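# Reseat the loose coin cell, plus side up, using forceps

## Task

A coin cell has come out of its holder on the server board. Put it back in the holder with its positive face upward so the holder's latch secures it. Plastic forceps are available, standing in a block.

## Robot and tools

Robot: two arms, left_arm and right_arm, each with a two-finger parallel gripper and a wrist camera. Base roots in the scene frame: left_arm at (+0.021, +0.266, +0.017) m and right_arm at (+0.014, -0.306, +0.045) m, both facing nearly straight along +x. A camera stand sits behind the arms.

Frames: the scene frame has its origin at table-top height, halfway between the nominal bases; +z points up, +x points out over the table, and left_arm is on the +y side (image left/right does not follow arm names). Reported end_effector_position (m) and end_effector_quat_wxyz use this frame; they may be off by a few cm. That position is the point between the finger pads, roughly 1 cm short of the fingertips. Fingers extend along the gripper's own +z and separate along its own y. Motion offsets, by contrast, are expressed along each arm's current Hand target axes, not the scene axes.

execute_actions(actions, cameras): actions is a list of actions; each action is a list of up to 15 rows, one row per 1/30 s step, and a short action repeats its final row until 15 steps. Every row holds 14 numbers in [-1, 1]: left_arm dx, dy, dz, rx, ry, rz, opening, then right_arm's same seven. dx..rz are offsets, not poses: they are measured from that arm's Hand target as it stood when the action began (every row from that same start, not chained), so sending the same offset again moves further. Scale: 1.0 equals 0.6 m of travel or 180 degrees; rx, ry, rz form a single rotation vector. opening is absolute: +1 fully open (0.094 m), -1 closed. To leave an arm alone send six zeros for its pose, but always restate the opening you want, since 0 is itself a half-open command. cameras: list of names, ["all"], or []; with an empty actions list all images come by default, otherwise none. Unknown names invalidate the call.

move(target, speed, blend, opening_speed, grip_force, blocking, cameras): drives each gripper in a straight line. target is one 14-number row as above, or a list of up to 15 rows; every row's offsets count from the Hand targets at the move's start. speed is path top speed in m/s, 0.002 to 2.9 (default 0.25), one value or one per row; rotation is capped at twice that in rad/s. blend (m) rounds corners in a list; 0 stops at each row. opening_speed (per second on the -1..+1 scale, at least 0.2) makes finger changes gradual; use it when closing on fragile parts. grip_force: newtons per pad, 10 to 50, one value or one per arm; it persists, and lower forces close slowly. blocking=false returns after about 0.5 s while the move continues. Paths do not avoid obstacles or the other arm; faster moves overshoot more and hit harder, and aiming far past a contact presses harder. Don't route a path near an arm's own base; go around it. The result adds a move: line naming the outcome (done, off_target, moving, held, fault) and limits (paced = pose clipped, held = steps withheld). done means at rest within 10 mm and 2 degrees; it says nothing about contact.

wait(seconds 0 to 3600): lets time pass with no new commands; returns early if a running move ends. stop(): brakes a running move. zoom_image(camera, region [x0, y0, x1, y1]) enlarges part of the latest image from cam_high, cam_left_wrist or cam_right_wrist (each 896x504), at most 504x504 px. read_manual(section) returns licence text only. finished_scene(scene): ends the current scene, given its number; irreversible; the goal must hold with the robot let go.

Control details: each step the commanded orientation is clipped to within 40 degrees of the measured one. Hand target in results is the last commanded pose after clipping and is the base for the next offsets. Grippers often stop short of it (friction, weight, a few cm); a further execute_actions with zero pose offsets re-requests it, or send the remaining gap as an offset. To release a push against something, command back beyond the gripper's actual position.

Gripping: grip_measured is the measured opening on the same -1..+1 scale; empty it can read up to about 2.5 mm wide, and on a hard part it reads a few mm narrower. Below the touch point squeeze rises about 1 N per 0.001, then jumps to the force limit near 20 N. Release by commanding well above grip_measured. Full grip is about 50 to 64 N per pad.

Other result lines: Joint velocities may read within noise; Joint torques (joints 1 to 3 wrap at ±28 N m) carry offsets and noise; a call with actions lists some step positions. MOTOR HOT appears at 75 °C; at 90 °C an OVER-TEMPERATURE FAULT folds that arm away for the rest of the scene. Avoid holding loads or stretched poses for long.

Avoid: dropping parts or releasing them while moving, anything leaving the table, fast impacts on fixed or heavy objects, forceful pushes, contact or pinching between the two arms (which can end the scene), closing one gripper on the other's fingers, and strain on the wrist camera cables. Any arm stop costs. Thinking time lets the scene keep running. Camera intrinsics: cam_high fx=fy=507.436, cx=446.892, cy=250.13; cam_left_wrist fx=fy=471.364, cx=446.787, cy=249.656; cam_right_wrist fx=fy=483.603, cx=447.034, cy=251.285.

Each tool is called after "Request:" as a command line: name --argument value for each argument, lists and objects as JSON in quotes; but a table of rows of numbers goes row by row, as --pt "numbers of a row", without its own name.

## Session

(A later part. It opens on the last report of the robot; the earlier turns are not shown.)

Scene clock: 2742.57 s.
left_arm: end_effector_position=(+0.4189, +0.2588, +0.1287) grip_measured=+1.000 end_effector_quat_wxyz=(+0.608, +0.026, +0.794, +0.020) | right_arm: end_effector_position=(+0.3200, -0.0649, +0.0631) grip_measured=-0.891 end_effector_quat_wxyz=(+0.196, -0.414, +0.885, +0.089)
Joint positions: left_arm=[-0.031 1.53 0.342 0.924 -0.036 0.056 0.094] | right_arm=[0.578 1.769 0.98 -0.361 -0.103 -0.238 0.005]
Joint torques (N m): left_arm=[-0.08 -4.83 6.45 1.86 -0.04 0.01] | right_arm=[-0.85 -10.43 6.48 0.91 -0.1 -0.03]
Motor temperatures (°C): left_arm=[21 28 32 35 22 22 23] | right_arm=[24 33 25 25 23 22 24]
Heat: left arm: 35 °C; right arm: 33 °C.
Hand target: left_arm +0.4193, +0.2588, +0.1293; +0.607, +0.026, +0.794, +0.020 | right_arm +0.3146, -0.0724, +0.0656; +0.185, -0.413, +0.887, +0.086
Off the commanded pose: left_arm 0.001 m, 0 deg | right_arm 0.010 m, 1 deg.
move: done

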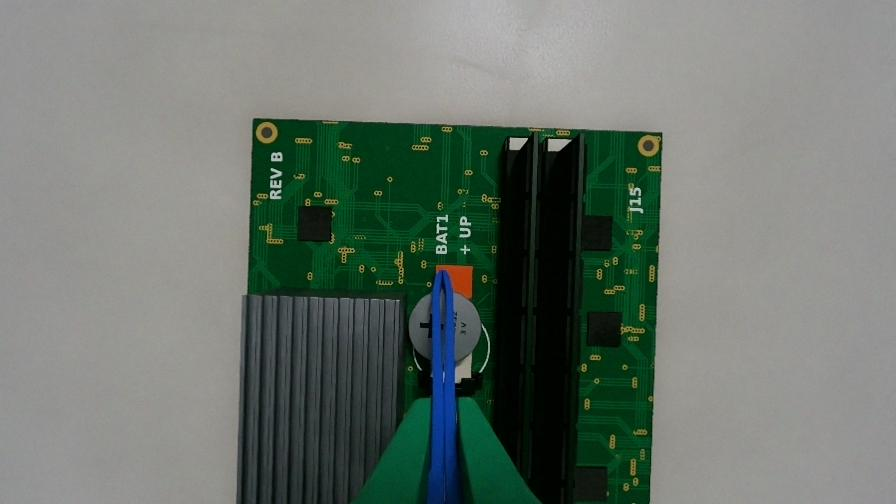

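Request:
move --target '[0,0,0,0,0,0,1, 0.006,0,-0.001,0,0,0,-0.90]' --speed 0.04 --cameras '["cam_right_wrist"]'

Request:
zoom_image --camera "cam_right_wrist" --region '[400, 240, 510, 400]'

Scene clock: 2756.07 s.
left_arm: end_effector_position=(+0.4189, +0.2588, +0.1287) grip_measured=+1.000 end_effector_quat_wxyz=(+0.608, +0.026, +0.794, +0.020) | right_arm: end_effector_position=(+0.3188, -0.0671, +0.0635) grip_measured=-0.891 end_effector_quat_wxyz=(+0.194, -0.414, +0.885, +0.088)
Joint positions: left_arm=[-0.031 1.53 0.342 0.924 -0.036 0.056 0.094] | right_arm=[0.575 1.762 0.976 -0.367 -0.103 -0.24 0.005]
Joint torques (N m): left_arm=[-0.06 -4.83 6.42 1.85 -0.05 0.01] | right_arm=[-0.85 -10.7 5.39 1.02 -0.11 -0.02]
Heat: left arm: 35 °C; right arm: 32 °C.
Hand target: left_arm +0.4193, +0.2588, +0.1293; +0.607, +0.026, +0.794, +0.020 | right_arm +0.3124, -0.0751, +0.0646; +0.185, -0.414, +0.887, +0.086
Off the commanded pose: left_arm 0.001 m, 0 deg | right_arm 0.010 m, 1 deg.
move: done

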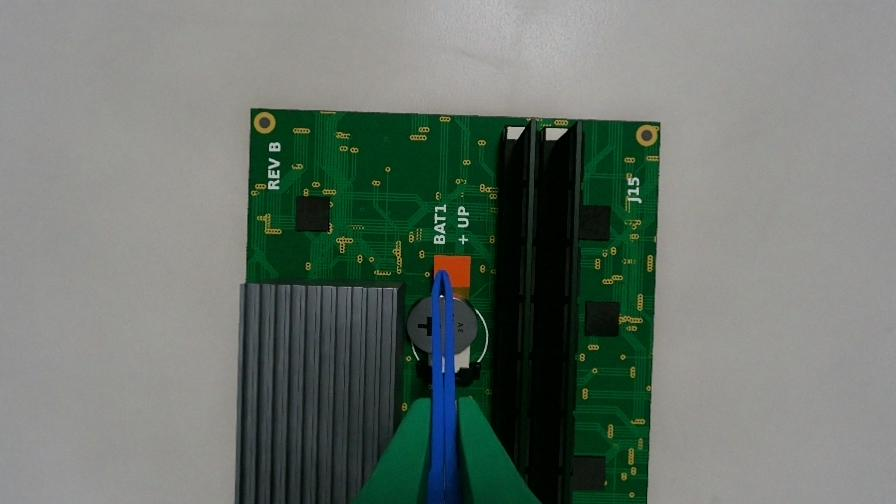

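Scaled by 3.150 from the camera's image (finer frame: 1280x720).

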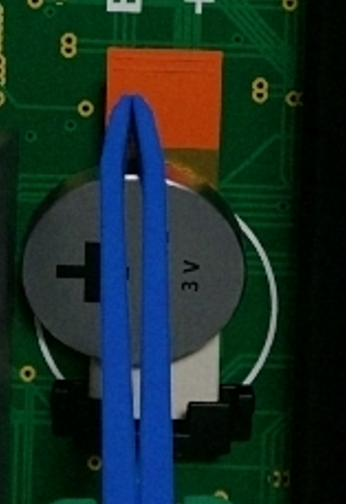

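Request:
move --target '[0,0,0,0,0,0,1, 0.005,-0.002,-0.001,0,0,0,-0.90]' --speed 0.04 --cameras '["cam_right_wrist"]'

Request:
zoom_image --camera "cam_right_wrist" --region '[400, 240, 510, 400]'

Scene clock: 2774.77 s.
left_arm: end_effector_position=(+0.4189, +0.2588, +0.1287) grip_measured=+1.000 end_effector_quat_wxyz=(+0.608, +0.026, +0.794, +0.020) | right_arm: end_effector_position=(+0.3176, -0.0706, +0.0634) grip_measured=-0.891 end_effector_quat_wxyz=(+0.193, -0.414, +0.885, +0.086)
Joint positions: left_arm=[-0.031 1.53 0.342 0.924 -0.036 0.056 0.094] | right_arm=[0.569 1.753 0.965 -0.367 -0.103 -0.246 0.005]
Joint torques (N m): left_arm=[-0.05 -4.82 6.42 1.85 -0.05 0] | right_arm=[-0.9 -10.3 5.33 1.05 -0.14 -0.06]
Heat: left arm: 35 °C; right arm: 31 °C.
Hand target: left_arm +0.4193, +0.2588, +0.1293; +0.607, +0.026, +0.794, +0.020 | right_arm +0.3114, -0.0782, +0.0640; +0.185, -0.414, +0.887, +0.086
Off the commanded pose: left_arm 0.001 m, 0 deg | right_arm 0.010 m, 1 deg.
move: done

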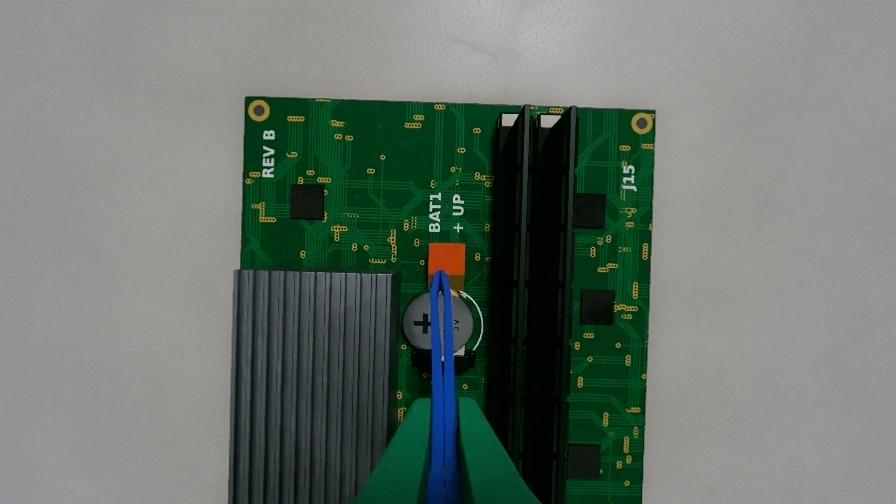

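Scaled by 3.150 from the camera's image (finer frame: 1280x720).

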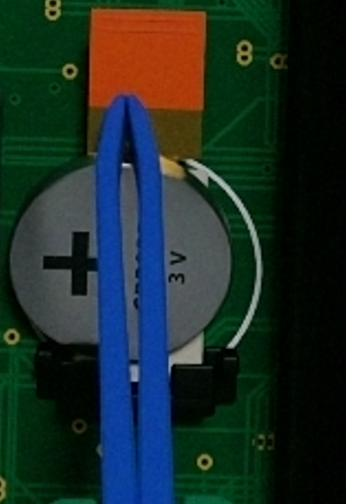

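Request:
move --target '[0,0,0,0,0,0,1, -0.0118,0,-0.0215,0,0,0,-0.90]' --speed 0.05

Request:
move --target '[0,0,0,0,0,0,1, 0,0,0,0,0,0,-0.71]' --opening_speed 0.3 --cameras '["cam_right_wrist"]'

Request:
zoom_image --camera "cam_right_wrist" --region '[380, 240, 510, 400]'

Scene clock: 2792.13 s.
left_arm: end_effector_position=(+0.4189, +0.2588, +0.1287) grip_measured=+1.000 end_effector_quat_wxyz=(+0.608, +0.026, +0.794, +0.020) | right_arm: end_effector_position=(+0.3057, -0.0789, +0.0652) grip_measured=-0.891 end_effector_quat_wxyz=(+0.170, -0.415, +0.890, +0.082)
Joint positions: left_arm=[-0.031 1.53 0.342 0.924 -0.036 0.056 0.094] | right_arm=[0.569 1.729 0.965 -0.441 -0.103 -0.246 0.005]
Joint torques (N m): left_arm=[-0.06 -4.82 6.39 1.85 -0.05 0.01] | right_arm=[-0.81 -10.33 8.73 1.09 -0.14 -0.02]
Heat: left arm: 35 °C; right arm: 32 °C.
Hand target: left_arm +0.4193, +0.2588, +0.1293; +0.607, +0.026, +0.794, +0.020 | right_arm +0.3122, -0.0772, +0.0786; +0.185, -0.413, +0.887, +0.086
Off the commanded pose: left_arm 0.001 m, 0 deg | right_arm 0.015 m, 2 deg.
move: off_target (right_arm)

Scene clock: 2793.07 s.
left_arm: end_effector_position=(+0.4189, +0.2588, +0.1287) grip_measured=+1.000 end_effector_quat_wxyz=(+0.608, +0.026, +0.794, +0.020) | right_arm: end_effector_position=(+0.3055, -0.0790, +0.0651) grip_measured=-0.712 end_effector_quat_wxyz=(+0.169, -0.415, +0.890, +0.082)
Joint positions: left_arm=[-0.031 1.53 0.342 0.924 -0.036 0.056 0.094] | right_arm=[0.569 1.729 0.965 -0.442 -0.103 -0.246 0.014]
Joint torques (N m): left_arm=[-0.09 -4.83 6.45 1.85 -0.04 0] | right_arm=[-0.83 -10.3 8.72 1.09 -0.13 -0.02]
Heat: left arm: 35 °C; right arm: 32 °C.
Hand target: left_arm +0.4193, +0.2588, +0.1293; +0.607, +0.026, +0.794, +0.020 | right_arm +0.3122, -0.0772, +0.0786; +0.185, -0.413, +0.887, +0.086
Off the commanded pose: left_arm 0.001 m, 0 deg | right_arm 0.015 m, 2 deg.
move: done

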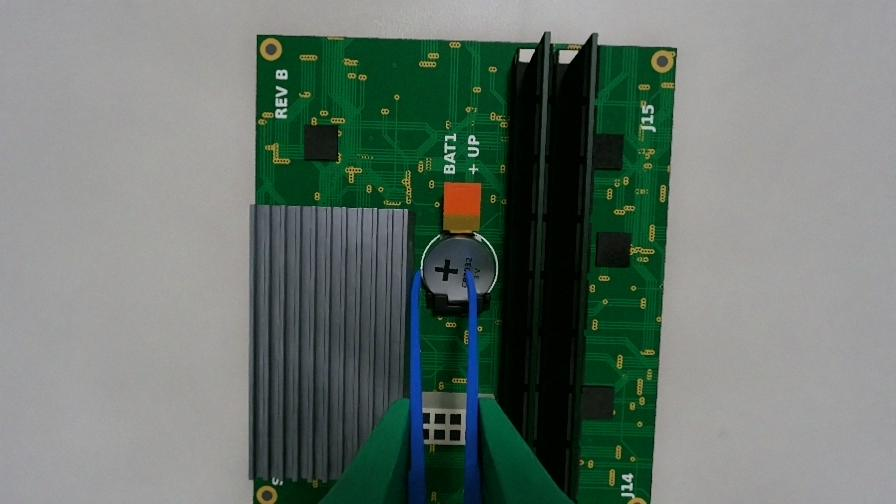

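Scaled by 3.150 from the camera's image (finer frame: 1280x720).

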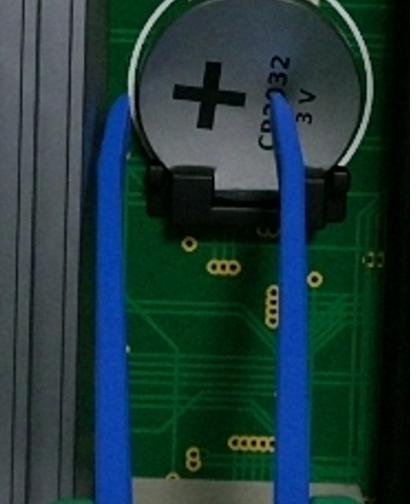

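Request:
zoom_image --camera "cam_right_wrist" --region '[410, 170, 510, 320]'

Scaled by 3.360 from the camera's image (finer frame: 1280x720).

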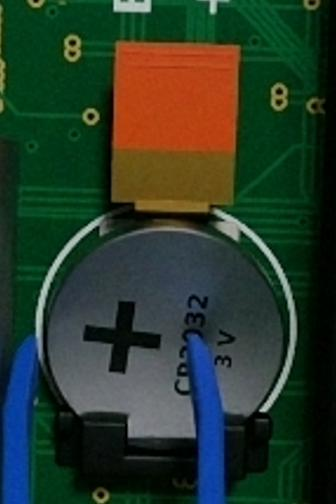

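Request:
move --pt "0 0 0 0 0 0 1 -0.02 0 -0.0458 0 0 0 -0.71" --pt "0 0 0 0 0 0 1 -0.0688 0.0021 -0.0362 0 0.178 0 -0.90" --speed 0.08 --cameras '["cam_right_wrist"]'

Request:
zoom_image --camera "cam_right_wrist" --region '[380, 200, 540, 360]'

Scene clock: 2858.03 s.
left_arm: end_effector_position=(+0.4189, +0.2588, +0.1287) grip_measured=+1.000 end_effector_quat_wxyz=(+0.608, +0.026, +0.794, +0.020) | right_arm: end_effector_position=(+0.3288, -0.0563, +0.1188) grip_measured=-0.891 end_effector_quat_wxyz=(-0.062, -0.420, +0.905, -0.024)
Joint positions: left_arm=[-0.031 1.53 0.342 0.924 -0.036 0.056 0.094] | right_arm=[0.636 2.237 1.98 -1.447 0.017 -0.194 0.005]
Joint torques (N m): left_arm=[-0.09 -4.85 6.39 1.86 -0.04 0.01] | right_arm=[0.72 -10.81 9.16 0.21 0.13 0.11]
Heat: left arm: 35 °C; right arm: 31 °C.
Hand target: left_arm +0.4193, +0.2588, +0.1293; +0.607, +0.026, +0.794, +0.020 | right_arm +0.3300, -0.0541, +0.1151; -0.067, -0.421, +0.904, -0.032
Off the commanded pose: left_arm 0.001 m, 0 deg | right_arm 0.005 m, 1 deg.
move: done

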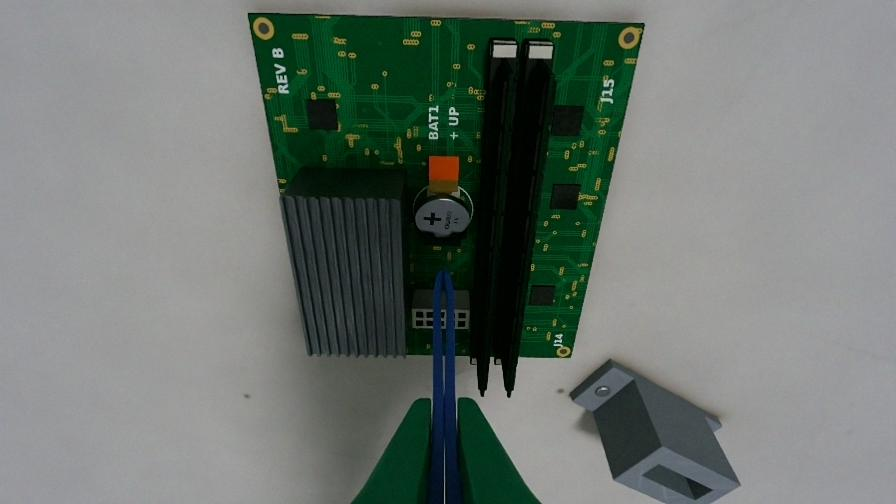

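Scaled by 3.150 from the camera's image (finer frame: 1280x720).

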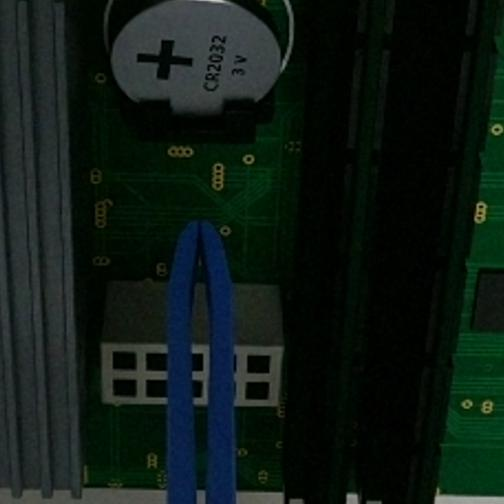

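Request:
zoom_image --camera "cam_right_wrist" --region '[400, 150, 490, 250]'

Scaled by 5.040 from the camera's image (finer frame: 1280x720).

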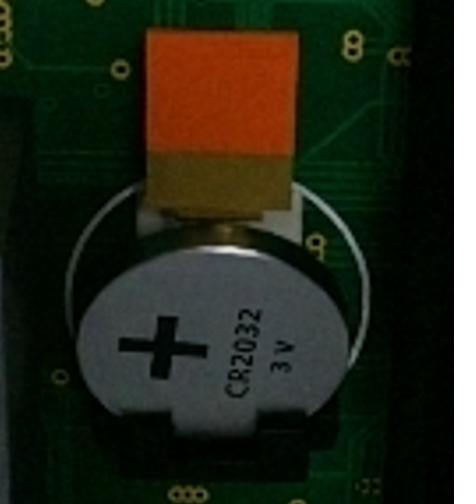

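Request:
move --target '[0,0,0,0,0,0,1, -0.0079,0.0001,0.0527,0,0,0,-0.90]' --speed 0.07 --cameras '["cam_right_wrist"]'

Request:
zoom_image --camera "cam_right_wrist" --region '[390, 210, 500, 340]'

Scene clock: 2890.33 s.
left_arm: end_effector_position=(+0.4189, +0.2588, +0.1287) grip_measured=+1.000 end_effector_quat_wxyz=(+0.608, +0.026, +0.794, +0.020) | right_arm: end_effector_position=(+0.3313, -0.0543, +0.0944) grip_measured=-0.891 end_effector_quat_wxyz=(-0.060, -0.420, +0.905, -0.023)
Joint positions: left_arm=[-0.031 1.53 0.342 0.924 -0.036 0.056 0.094] | right_arm=[0.636 2.252 1.908 -1.355 0.017 -0.194 0.005]
Joint torques (N m): left_arm=[-0.09 -4.81 6.42 1.86 -0.05 0.01] | right_arm=[0.72 -11.17 5.81 0.47 0.13 0.1]
Heat: left arm: 35 °C; right arm: 34 °C.
Hand target: left_arm +0.4193, +0.2588, +0.1293; +0.607, +0.026, +0.794, +0.020 | right_arm +0.3300, -0.0540, +0.0831; -0.067, -0.421, +0.904, -0.032
Off the commanded pose: left_arm 0.001 m, 0 deg | right_arm 0.011 m, 1 deg.
move: off_target (right_arm)

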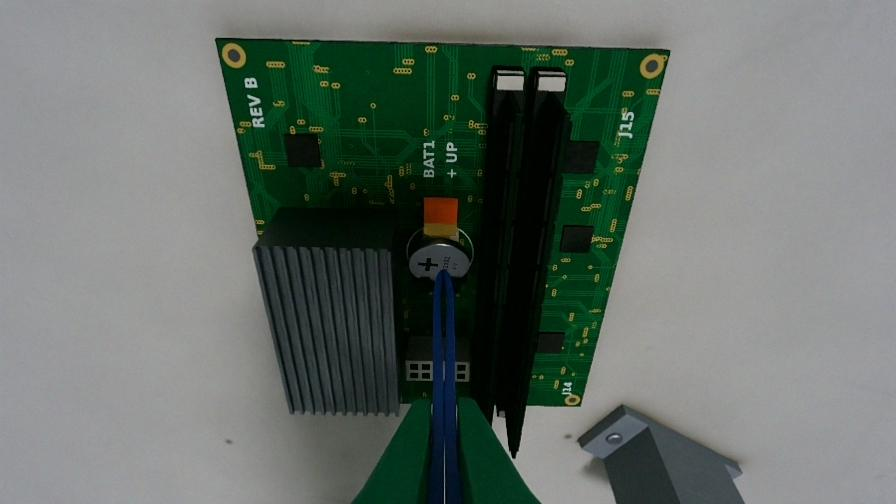

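Scaled by 3.877 from the camera's image (finer frame: 1280x720).

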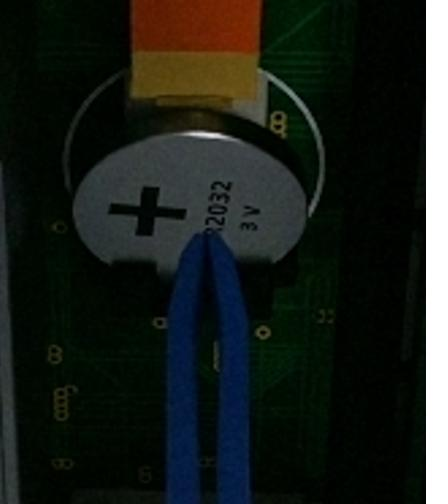

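Request:
move --target '[0,0,0,0,0,0,1, -0.0013,0.0035,0.0181,0,0,0,-0.90]' --speed 0.05 --cameras '["cam_right_wrist"]'

Request:
zoom_image --camera "cam_right_wrist" --region '[390, 210, 500, 340]'

Scene clock: 2902.63 s.
left_arm: end_effector_position=(+0.4189, +0.2588, +0.1287) grip_measured=+1.000 end_effector_quat_wxyz=(+0.608, +0.026, +0.794, +0.020) | right_arm: end_effector_position=(+0.3299, -0.0529, +0.0847) grip_measured=-0.891 end_effector_quat_wxyz=(-0.058, -0.420, +0.905, -0.023)
Joint positions: left_arm=[-0.031 1.53 0.342 0.924 -0.036 0.056 0.094] | right_arm=[0.641 2.252 1.87 -1.313 0.017 -0.189 0.005]
Joint torques (N m): left_arm=[-0.06 -4.81 6.39 1.86 -0.05 0] | right_arm=[0.69 -10.97 5.61 0.5 0.12 0.11]
Heat: left arm: 35 °C; right arm: 34 °C.
Hand target: left_arm +0.4193, +0.2588, +0.1293; +0.607, +0.026, +0.794, +0.020 | right_arm +0.3278, -0.0533, +0.0722; -0.067, -0.421, +0.904, -0.032
Off the commanded pose: left_arm 0.001 m, 0 deg | right_arm 0.013 m, 1 deg.
move: off_target (right_arm)

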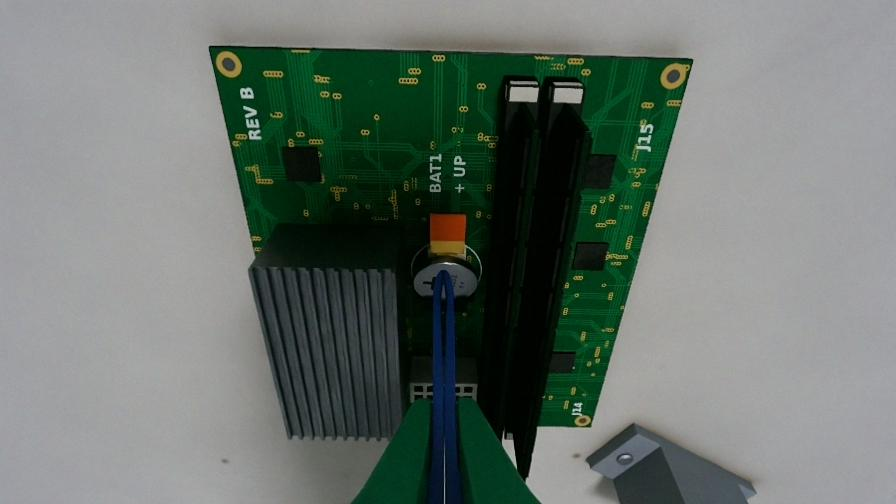

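Scaled by 3.877 from the camera's image (finer frame: 1280x720).

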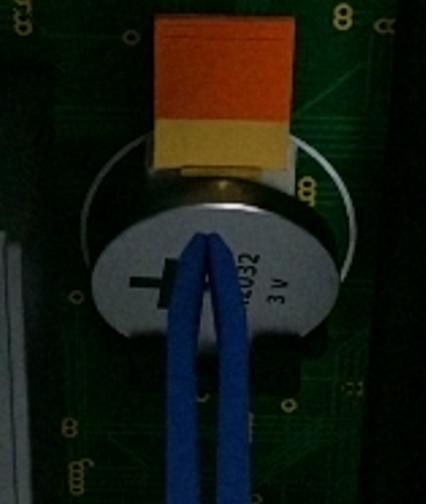

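Request:
move --target '[0,0,0,0,0,0,1, 0.0100,0,0.0065,0,0,0,-0.90]' --speed 0.05 --cameras '["cam_right_wrist"]'

Request:
zoom_image --camera "cam_right_wrist" --region '[390, 210, 500, 340]'

Scene clock: 2948.57 s.
left_arm: end_effector_position=(+0.4189, +0.2588, +0.1287) grip_measured=+1.000 end_effector_quat_wxyz=(+0.608, +0.026, +0.794, +0.020) | right_arm: end_effector_position=(+0.3228, -0.0587, +0.0737) grip_measured=-0.892 end_effector_quat_wxyz=(-0.072, -0.420, +0.904, -0.027)
Joint positions: left_arm=[-0.031 1.53 0.342 0.924 -0.036 0.056 0.094] | right_arm=[0.641 2.252 1.822 -1.294 0.018 -0.189 0.005]
Joint torques (N m): left_arm=[-0.06 -4.85 6.42 1.85 -0.05 0] | right_arm=[0.4 -12.7 5.16 0.51 0.11 0.08]
Heat: left arm: 35 °C; right arm: 33 °C.
Hand target: left_arm +0.4193, +0.2588, +0.1293; +0.607, +0.026, +0.794, +0.020 | right_arm +0.3237, -0.0582, +0.0692; -0.067, -0.421, +0.904, -0.032
Off the commanded pose: left_arm 0.001 m, 0 deg | right_arm 0.005 m, 1 deg.
move: done

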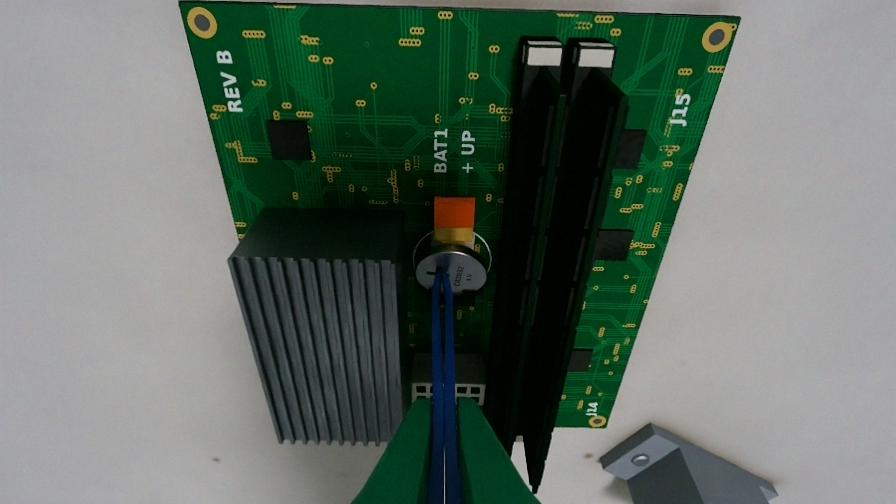

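Scaled by 3.877 from the camera's image (finer frame: 1280x720).

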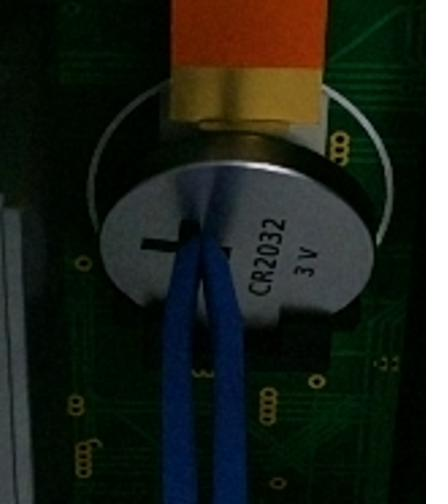

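Request:
zoom_image --camera "cam_right_wrist" --region '[410, 230, 495, 310]'

Scaled by 5.929 from the camera's image (finer frame: 1280x720).

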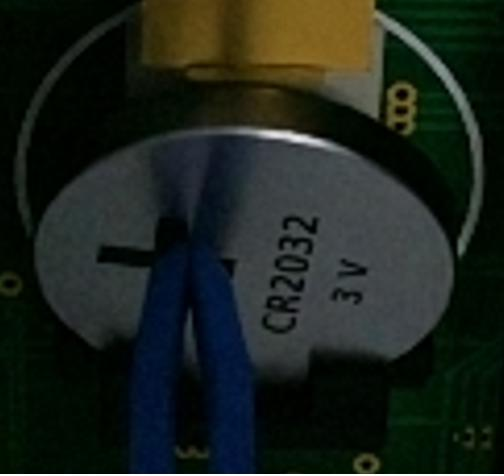

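Request:
move --target '[0,0,0,0,0,0,1, -0.0100,-0.0055,-0.0150,0,0,0,-0.90]' --speed 0.05 --cameras '["cam_right_wrist"]'

Request:
zoom_image --camera "cam_right_wrist" --region '[400, 210, 505, 320]'

Scene clock: 2971.57 s.
left_arm: end_effector_position=(+0.4189, +0.2588, +0.1287) grip_measured=+1.000 end_effector_quat_wxyz=(+0.608, +0.026, +0.794, +0.020) | right_arm: end_effector_position=(+0.3282, -0.0546, +0.0816) grip_measured=-0.892 end_effector_quat_wxyz=(-0.061, -0.420, +0.905, -0.025)
Joint positions: left_arm=[-0.031 1.53 0.342 0.924 -0.036 0.056 0.094] | right_arm=[0.641 2.252 1.857 -1.307 0.019 -0.189 0.005]
Joint torques (N m): left_arm=[-0.08 -4.85 6.39 1.86 -0.05 0.01] | right_arm=[-0.01 -10.71 9.09 0.2 0.11 0.03]
Heat: left arm: 35 °C; right arm: 34 °C.
Hand target: left_arm +0.4193, +0.2588, +0.1293; +0.607, +0.026, +0.794, +0.020 | right_arm +0.3309, -0.0548, +0.0773; -0.067, -0.421, +0.904, -0.032
Off the commanded pose: left_arm 0.001 m, 0 deg | right_arm 0.005 m, 1 deg.
move: done

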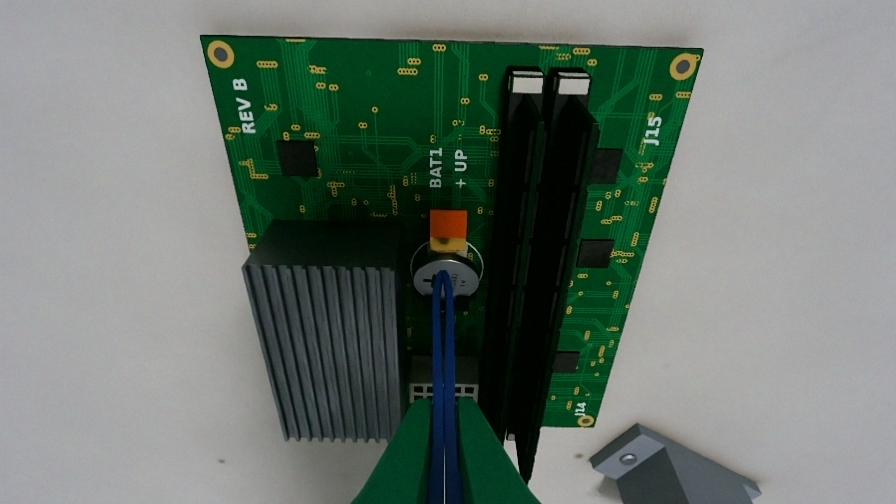

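Scaled by 4.582 from the camera's image (finer frame: 1280x720).

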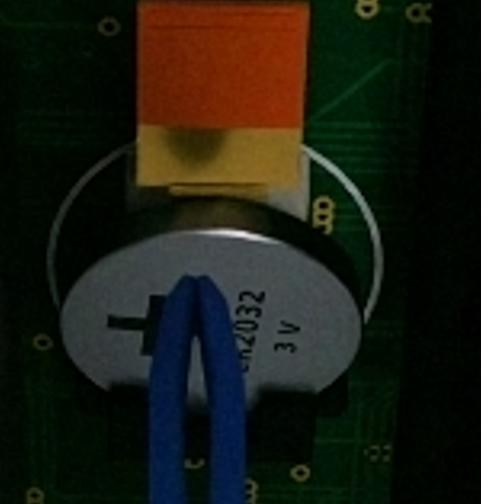

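Request:
move --target '[0,0,0,0,0,0,1, 0.0047,0.0001,0.0083,0,0,0,-0.90]' --speed 0.05 --cameras '["cam_right_wrist"]'

Request:
zoom_image --camera "cam_right_wrist" --region '[400, 210, 505, 320]'

Scene clock: 2992.33 s.
left_arm: end_effector_position=(+0.4189, +0.2588, +0.1287) grip_measured=+1.000 end_effector_quat_wxyz=(+0.608, +0.026, +0.794, +0.020) | right_arm: end_effector_position=(+0.3281, -0.0546, +0.0816) grip_measured=-0.892 end_effector_quat_wxyz=(-0.061, -0.420, +0.905, -0.025)
Joint positions: left_arm=[-0.031 1.53 0.342 0.924 -0.036 0.056 0.094] | right_arm=[0.641 2.252 1.857 -1.307 0.019 -0.189 0.005]
Joint torques (N m): left_arm=[-0.08 -4.81 6.41 1.85 -0.04 0.01] | right_arm=[-0.16 -11.64 5.61 0.46 0.12 0.01]
Heat: left arm: 35 °C; right arm: 34 °C.
Hand target: left_arm +0.4193, +0.2588, +0.1293; +0.607, +0.026, +0.794, +0.020 | right_arm +0.3286, -0.0575, +0.0727; -0.067, -0.421, +0.904, -0.032
Off the commanded pose: left_arm 0.001 m, 0 deg | right_arm 0.009 m, 1 deg.
move: done

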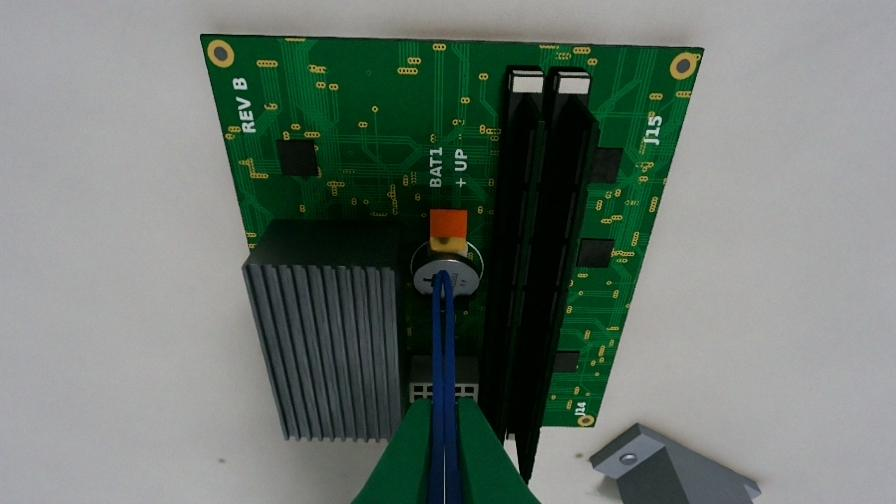

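Scaled by 4.582 from the camera's image (finer frame: 1280x720).

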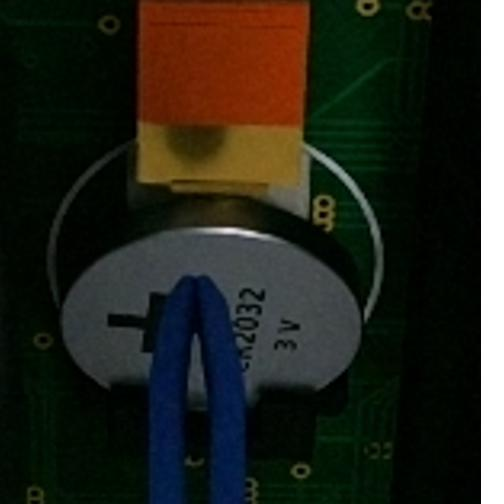

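Request:
move --target '[0,0,0,0,0,0,1, 0.0020,0,0.0070,0,0,0,-0.90]' --speed 0.05 --cameras '["cam_right_wrist"]'

Request:
zoom_image --camera "cam_right_wrist" --region '[400, 210, 505, 320]'

Scene clock: 2998.97 s.
left_arm: end_effector_position=(+0.4189, +0.2588, +0.1287) grip_measured=+1.000 end_effector_quat_wxyz=(+0.608, +0.026, +0.794, +0.020) | right_arm: end_effector_position=(+0.3265, -0.0559, +0.0762) grip_measured=-0.892 end_effector_quat_wxyz=(-0.064, -0.420, +0.905, -0.025)
Joint positions: left_arm=[-0.031 1.53 0.342 0.924 -0.036 0.056 0.094] | right_arm=[0.641 2.252 1.834 -1.29 0.019 -0.189 0.005]
Joint torques (N m): left_arm=[-0.06 -4.82 6.39 1.85 -0.05 0] | right_arm=[-0.23 -11.97 5.53 0.47 0.12 -0.01]
Heat: left arm: 35 °C; right arm: 34 °C.
Hand target: left_arm +0.4193, +0.2588, +0.1293; +0.607, +0.026, +0.794, +0.020 | right_arm +0.3274, -0.0589, +0.0687; -0.067, -0.421, +0.904, -0.032
Off the commanded pose: left_arm 0.001 m, 0 deg | right_arm 0.008 m, 1 deg.
move: done

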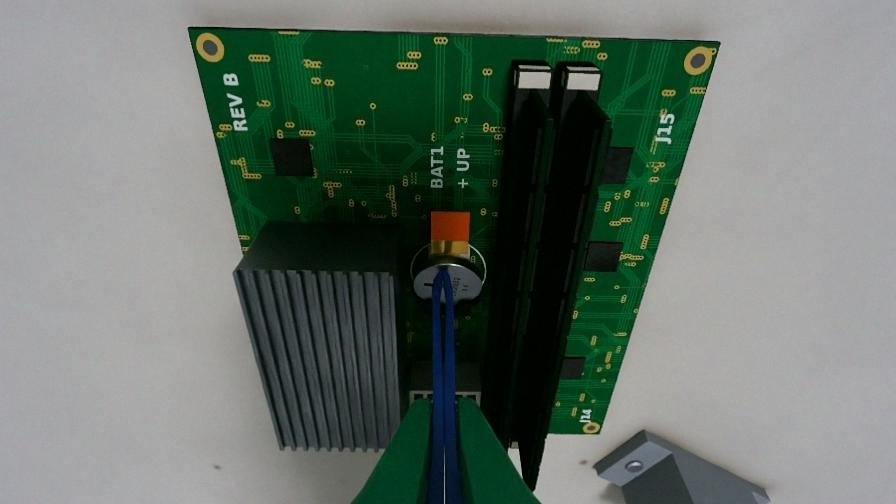

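Scaled by 4.582 from the camera's image (finer frame: 1280x720).

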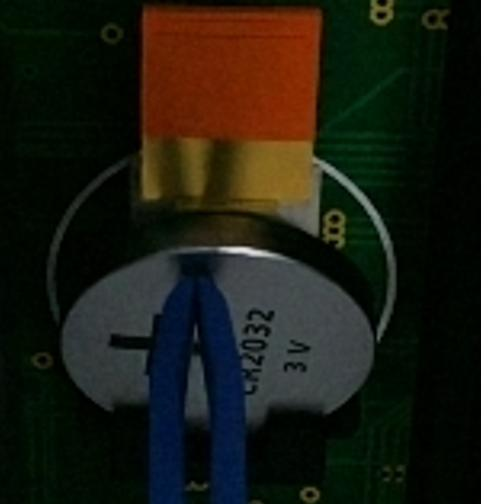

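Request:
move --target '[0,0,0,0,0,0,1, -0.0010,0,0.0130,0,0,0,-0.90]' --speed 0.04 --cameras '["cam_right_wrist"]'

Request:
zoom_image --camera "cam_right_wrist" --region '[400, 210, 505, 320]'

Scene clock: 3010.40 s.
left_arm: end_effector_position=(+0.4189, +0.2588, +0.1287) grip_measured=+1.000 end_effector_quat_wxyz=(+0.608, +0.026, +0.794, +0.020) | right_arm: end_effector_position=(+0.3268, -0.0559, +0.0740) grip_measured=-0.892 end_effector_quat_wxyz=(-0.062, -0.420, +0.905, -0.026)
Joint positions: left_arm=[-0.031 1.53 0.342 0.924 -0.036 0.056 0.094] | right_arm=[0.641 2.252 1.826 -1.279 0.019 -0.189 0.005]
Joint torques (N m): left_arm=[-0.08 -4.85 6.42 1.85 -0.04 0] | right_arm=[-0.2 -11.6 4.19 0.64 0.11 0]
Heat: left arm: 35 °C; right arm: 34 °C.
Hand target: left_arm +0.4193, +0.2588, +0.1293; +0.607, +0.026, +0.794, +0.020 | right_arm +0.3270, -0.0593, +0.0610; -0.067, -0.421, +0.904, -0.032
Off the commanded pose: left_arm 0.001 m, 0 deg | right_arm 0.014 m, 1 deg.
move: off_target (right_arm)

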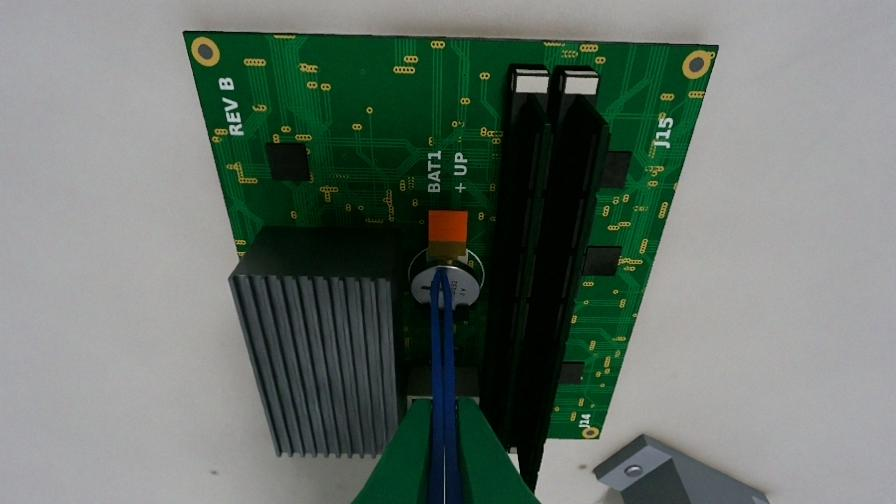

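Scaled by 4.582 from the camera's image (finer frame: 1280x720).

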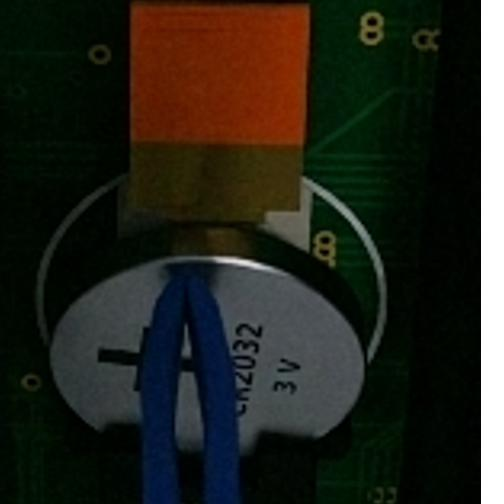

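Request:
move --target '[0,0,0,0,0,0,1, -0.0010,-0.001,0.0130,0,0,0,-0.90]' --speed 0.04 --cameras '["cam_right_wrist"]'

Request:
zoom_image --camera "cam_right_wrist" --region '[400, 210, 505, 320]'

Scene clock: 3016.00 s.
left_arm: end_effector_position=(+0.4189, +0.2588, +0.1287) grip_measured=+1.000 end_effector_quat_wxyz=(+0.608, +0.026, +0.794, +0.020) | right_arm: end_effector_position=(+0.3270, -0.0558, +0.0683) grip_measured=-0.896 end_effector_quat_wxyz=(-0.060, -0.420, +0.905, -0.025)
Joint positions: left_arm=[-0.031 1.53 0.342 0.924 -0.036 0.056 0.094] | right_arm=[0.641 2.252 1.804 -1.251 0.02 -0.189 0.005]
Joint torques (N m): left_arm=[-0.06 -4.83 6.41 1.85 -0.04 0] | right_arm=[-0.39 -11.17 4.15 0.67 0.11 -0.03]
Heat: left arm: 35 °C; right arm: 34 °C.
Hand target: left_arm +0.4193, +0.2588, +0.1293; +0.607, +0.026, +0.794, +0.020 | right_arm +0.3272, -0.0601, +0.0531; -0.067, -0.421, +0.904, -0.032
Off the commanded pose: left_arm 0.001 m, 0 deg | right_arm 0.016 m, 1 deg.
move: off_target (right_arm)

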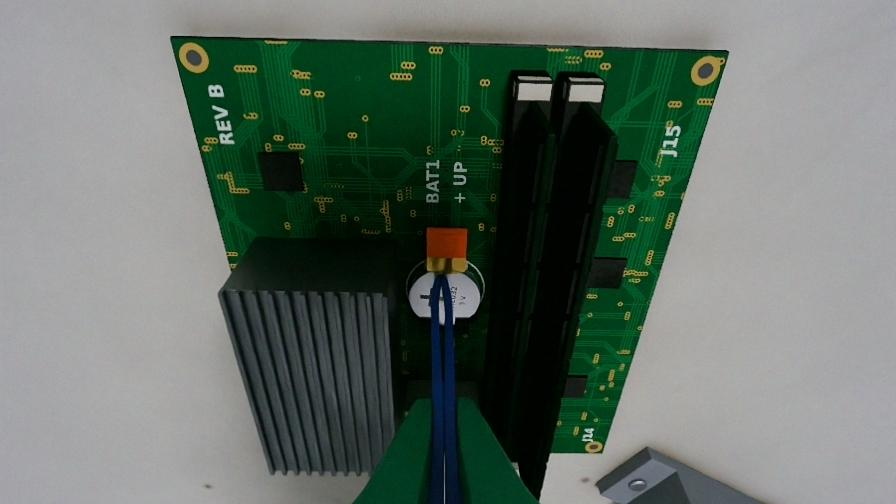

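Scaled by 4.582 from the camera's image (finer frame: 1280x720).

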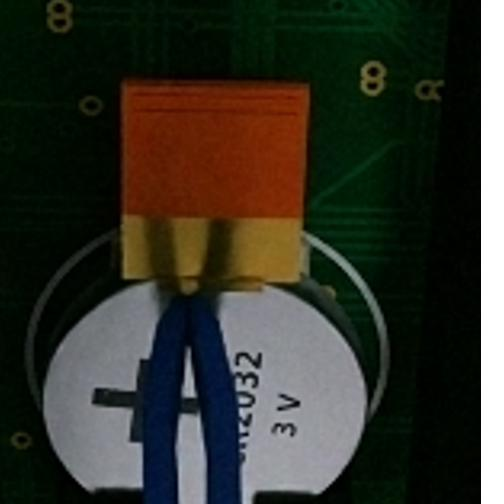

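Request:
move --target '[0,0,0,0,0,0,1, 0.0100,0,-0.0800,0,0,0,-0.90]' --speed 0.07 --cameras '["cam_right_wrist"]'

Request:
zoom_image --camera "cam_right_wrist" --region '[390, 150, 500, 270]'

Scene clock: 3022.53 s.
left_arm: end_effector_position=(+0.4189, +0.2588, +0.1287) grip_measured=+1.000 end_effector_quat_wxyz=(+0.608, +0.026, +0.794, +0.020) | right_arm: end_effector_position=(+0.3224, -0.0595, +0.0923) grip_measured=-0.896 end_effector_quat_wxyz=(-0.078, -0.420, +0.904, -0.030)
Joint positions: left_arm=[-0.031 1.53 0.342 0.924 -0.036 0.056 0.094] | right_arm=[0.641 2.252 1.894 -1.38 0.02 -0.189 0.005]
Joint torques (N m): left_arm=[-0.06 -4.88 6.41 1.85 -0.05 0] | right_arm=[-0.35 -13.68 9.01 0.13 0.11 -0.02]
Heat: left arm: 35 °C; right arm: 35 °C.
Hand target: left_arm +0.4193, +0.2588, +0.1293; +0.607, +0.026, +0.794, +0.020 | right_arm +0.3279, -0.0592, +0.1015; -0.067, -0.421, +0.904, -0.032
Off the commanded pose: left_arm 0.001 m, 0 deg | right_arm 0.011 m, 1 deg.
move: off_target (right_arm)

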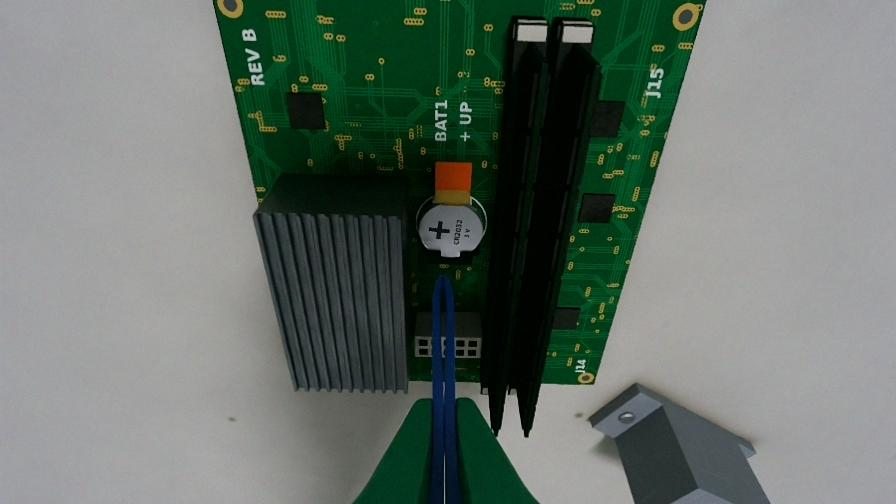

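Scaled by 4.200 from the camera's image (finer frame: 1280x720).

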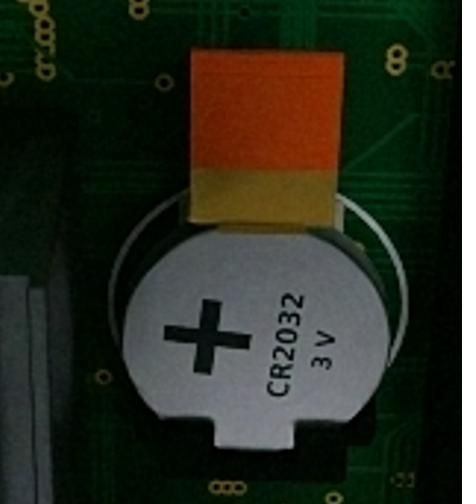

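Request:
move --pt "0 0 0 0 0 0 1 0.012 0 -0.0799 0 0 0 -0.90" --pt "0 0 0 0 0 0 1 0.2098 -0.1773 -0.0501 -0.030 0.0028 0.1905 -0.90" --speed 0.15 --blend 0.02 --cameras '["cam_right_wrist"]'

Scene clock: 3067.63 s.
left_arm: end_effector_position=(+0.4189, +0.2588, +0.1287) grip_measured=+1.000 end_effector_quat_wxyz=(+0.608, +0.026, +0.794, +0.020) | right_arm: end_effector_position=(+0.3315, -0.2205, +0.1430) grip_measured=-0.896 end_effector_quat_wxyz=(-0.095, -0.138, +0.986, -0.018)
Joint positions: left_arm=[-0.031 1.53 0.342 0.924 -0.036 0.056 0.094] | right_arm=[0.227 1.982 1.676 -1.457 0.012 -0.012 0.005]
Joint torques (N m): left_arm=[-0.06 -4.85 6.42 1.85 -0.05 0] | right_arm=[-0.5 -13.37 5.49 0.35 -0.16 0.11]
Heat: left arm: 35 °C; right arm: 37 °C.
Hand target: left_arm +0.4193, +0.2588, +0.1293; +0.607, +0.026, +0.794, +0.020 | right_arm +0.3321, -0.2195, +0.1500; -0.078, -0.132, +0.988, -0.010
Off the commanded pose: left_arm 0.001 m, 0 deg | right_arm 0.007 m, 2 deg.
move: done

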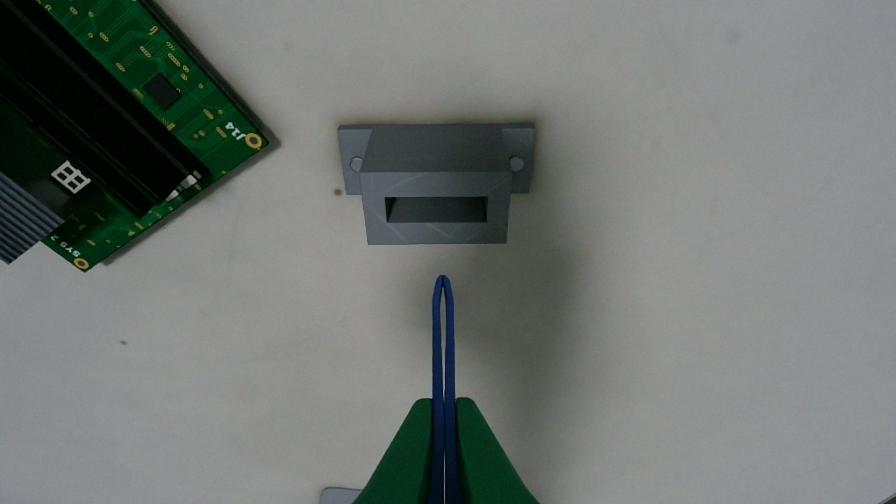

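Request:
move --target '[0,0,0,0,0,0,1, -0.0011,0.0063,0.0707,0,0,0,-0.90]' --speed 0.1 --cameras '["cam_right_wrist"]'

Scene clock: 3091.83 s.
left_arm: end_effector_position=(+0.4189, +0.2588, +0.1287) grip_measured=+1.000 end_effector_quat_wxyz=(+0.608, +0.026, +0.794, +0.020) | right_arm: end_effector_position=(+0.3248, -0.2218, +0.1026) grip_measured=-0.896 end_effector_quat_wxyz=(-0.093, -0.133, +0.987, -0.017)
Joint positions: left_arm=[-0.031 1.53 0.342 0.924 -0.036 0.056 0.094] | right_arm=[0.227 1.975 1.504 -1.288 0.01 -0.001 0.005]
Joint torques (N m): left_arm=[-0.08 -4.79 6.39 1.85 -0.05 0] | right_arm=[0.53 -12.77 5.39 0.36 -0.16 0.11]
Motor temperatures (°C): left_arm=[21 28 32 35 22 22 23] | right_arm=[24 38 25 22 23 22 23]
Heat: left arm: 35 °C; right arm: 38 °C.
Hand target: left_arm +0.4193, +0.2588, +0.1293; +0.607, +0.026, +0.794, +0.020 | right_arm +0.3252, -0.2174, +0.1080; -0.078, -0.132, +0.988, -0.010
Off the commanded pose: left_arm 0.001 m, 0 deg | right_arm 0.007 m, 2 deg.
move: done

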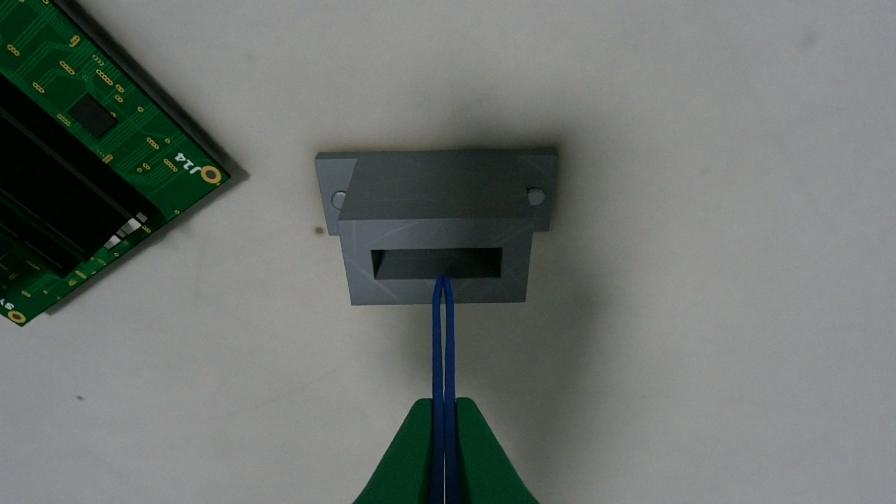

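Request:
move --target '[0,0,0,0,0,0,1, -0.0057,0,0.0042,0,0,0,-0.90]' --speed 0.05 --cameras '["cam_right_wrist"]'

Request:
zoom_image --camera "cam_right_wrist" --region '[360, 220, 520, 340]'

Scene clock: 3118.73 s.
left_arm: end_effector_position=(+0.4189, +0.2588, +0.1287) grip_measured=+1.000 end_effector_quat_wxyz=(+0.608, +0.026, +0.794, +0.020) | right_arm: end_effector_position=(+0.3265, -0.2213, +0.1022) grip_measured=-0.896 end_effector_quat_wxyz=(-0.089, -0.133, +0.987, -0.017)
Joint positions: left_arm=[-0.031 1.53 0.342 0.924 -0.036 0.056 0.094] | right_arm=[0.227 1.975 1.504 -1.281 0.01 -0.001 0.005]
Joint torques (N m): left_arm=[-0.05 -4.83 6.42 1.85 -0.04 0] | right_arm=[0.54 -11.56 6.04 0.36 -0.15 0.11]
Heat: left arm: 35 °C; right arm: 35 °C.
Hand target: left_arm +0.4193, +0.2588, +0.1293; +0.607, +0.026, +0.794, +0.020 | right_arm +0.3281, -0.2166, +0.1049; -0.078, -0.132, +0.988, -0.010
Off the commanded pose: left_arm 0.001 m, 0 deg | right_arm 0.006 m, 2 deg.
move: done

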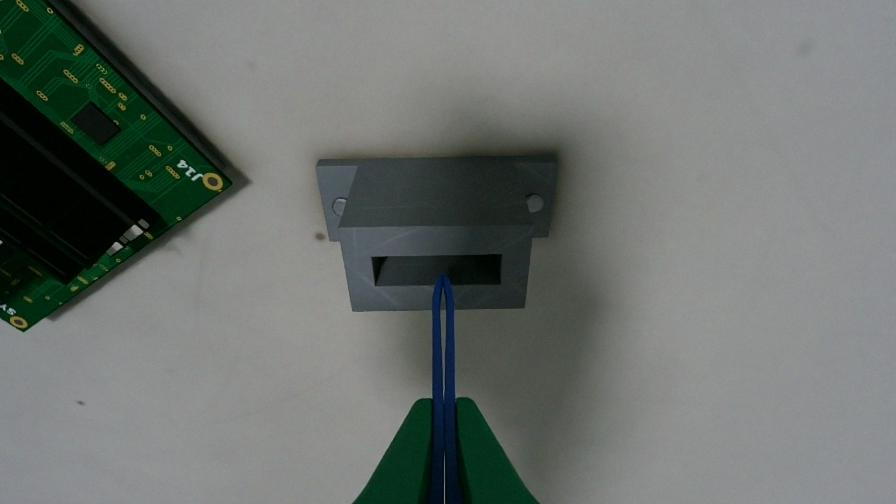

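Scaled by 3.150 from the camera's image (finer frame: 1280x720).

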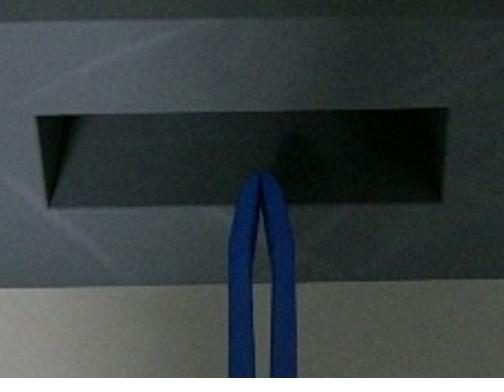

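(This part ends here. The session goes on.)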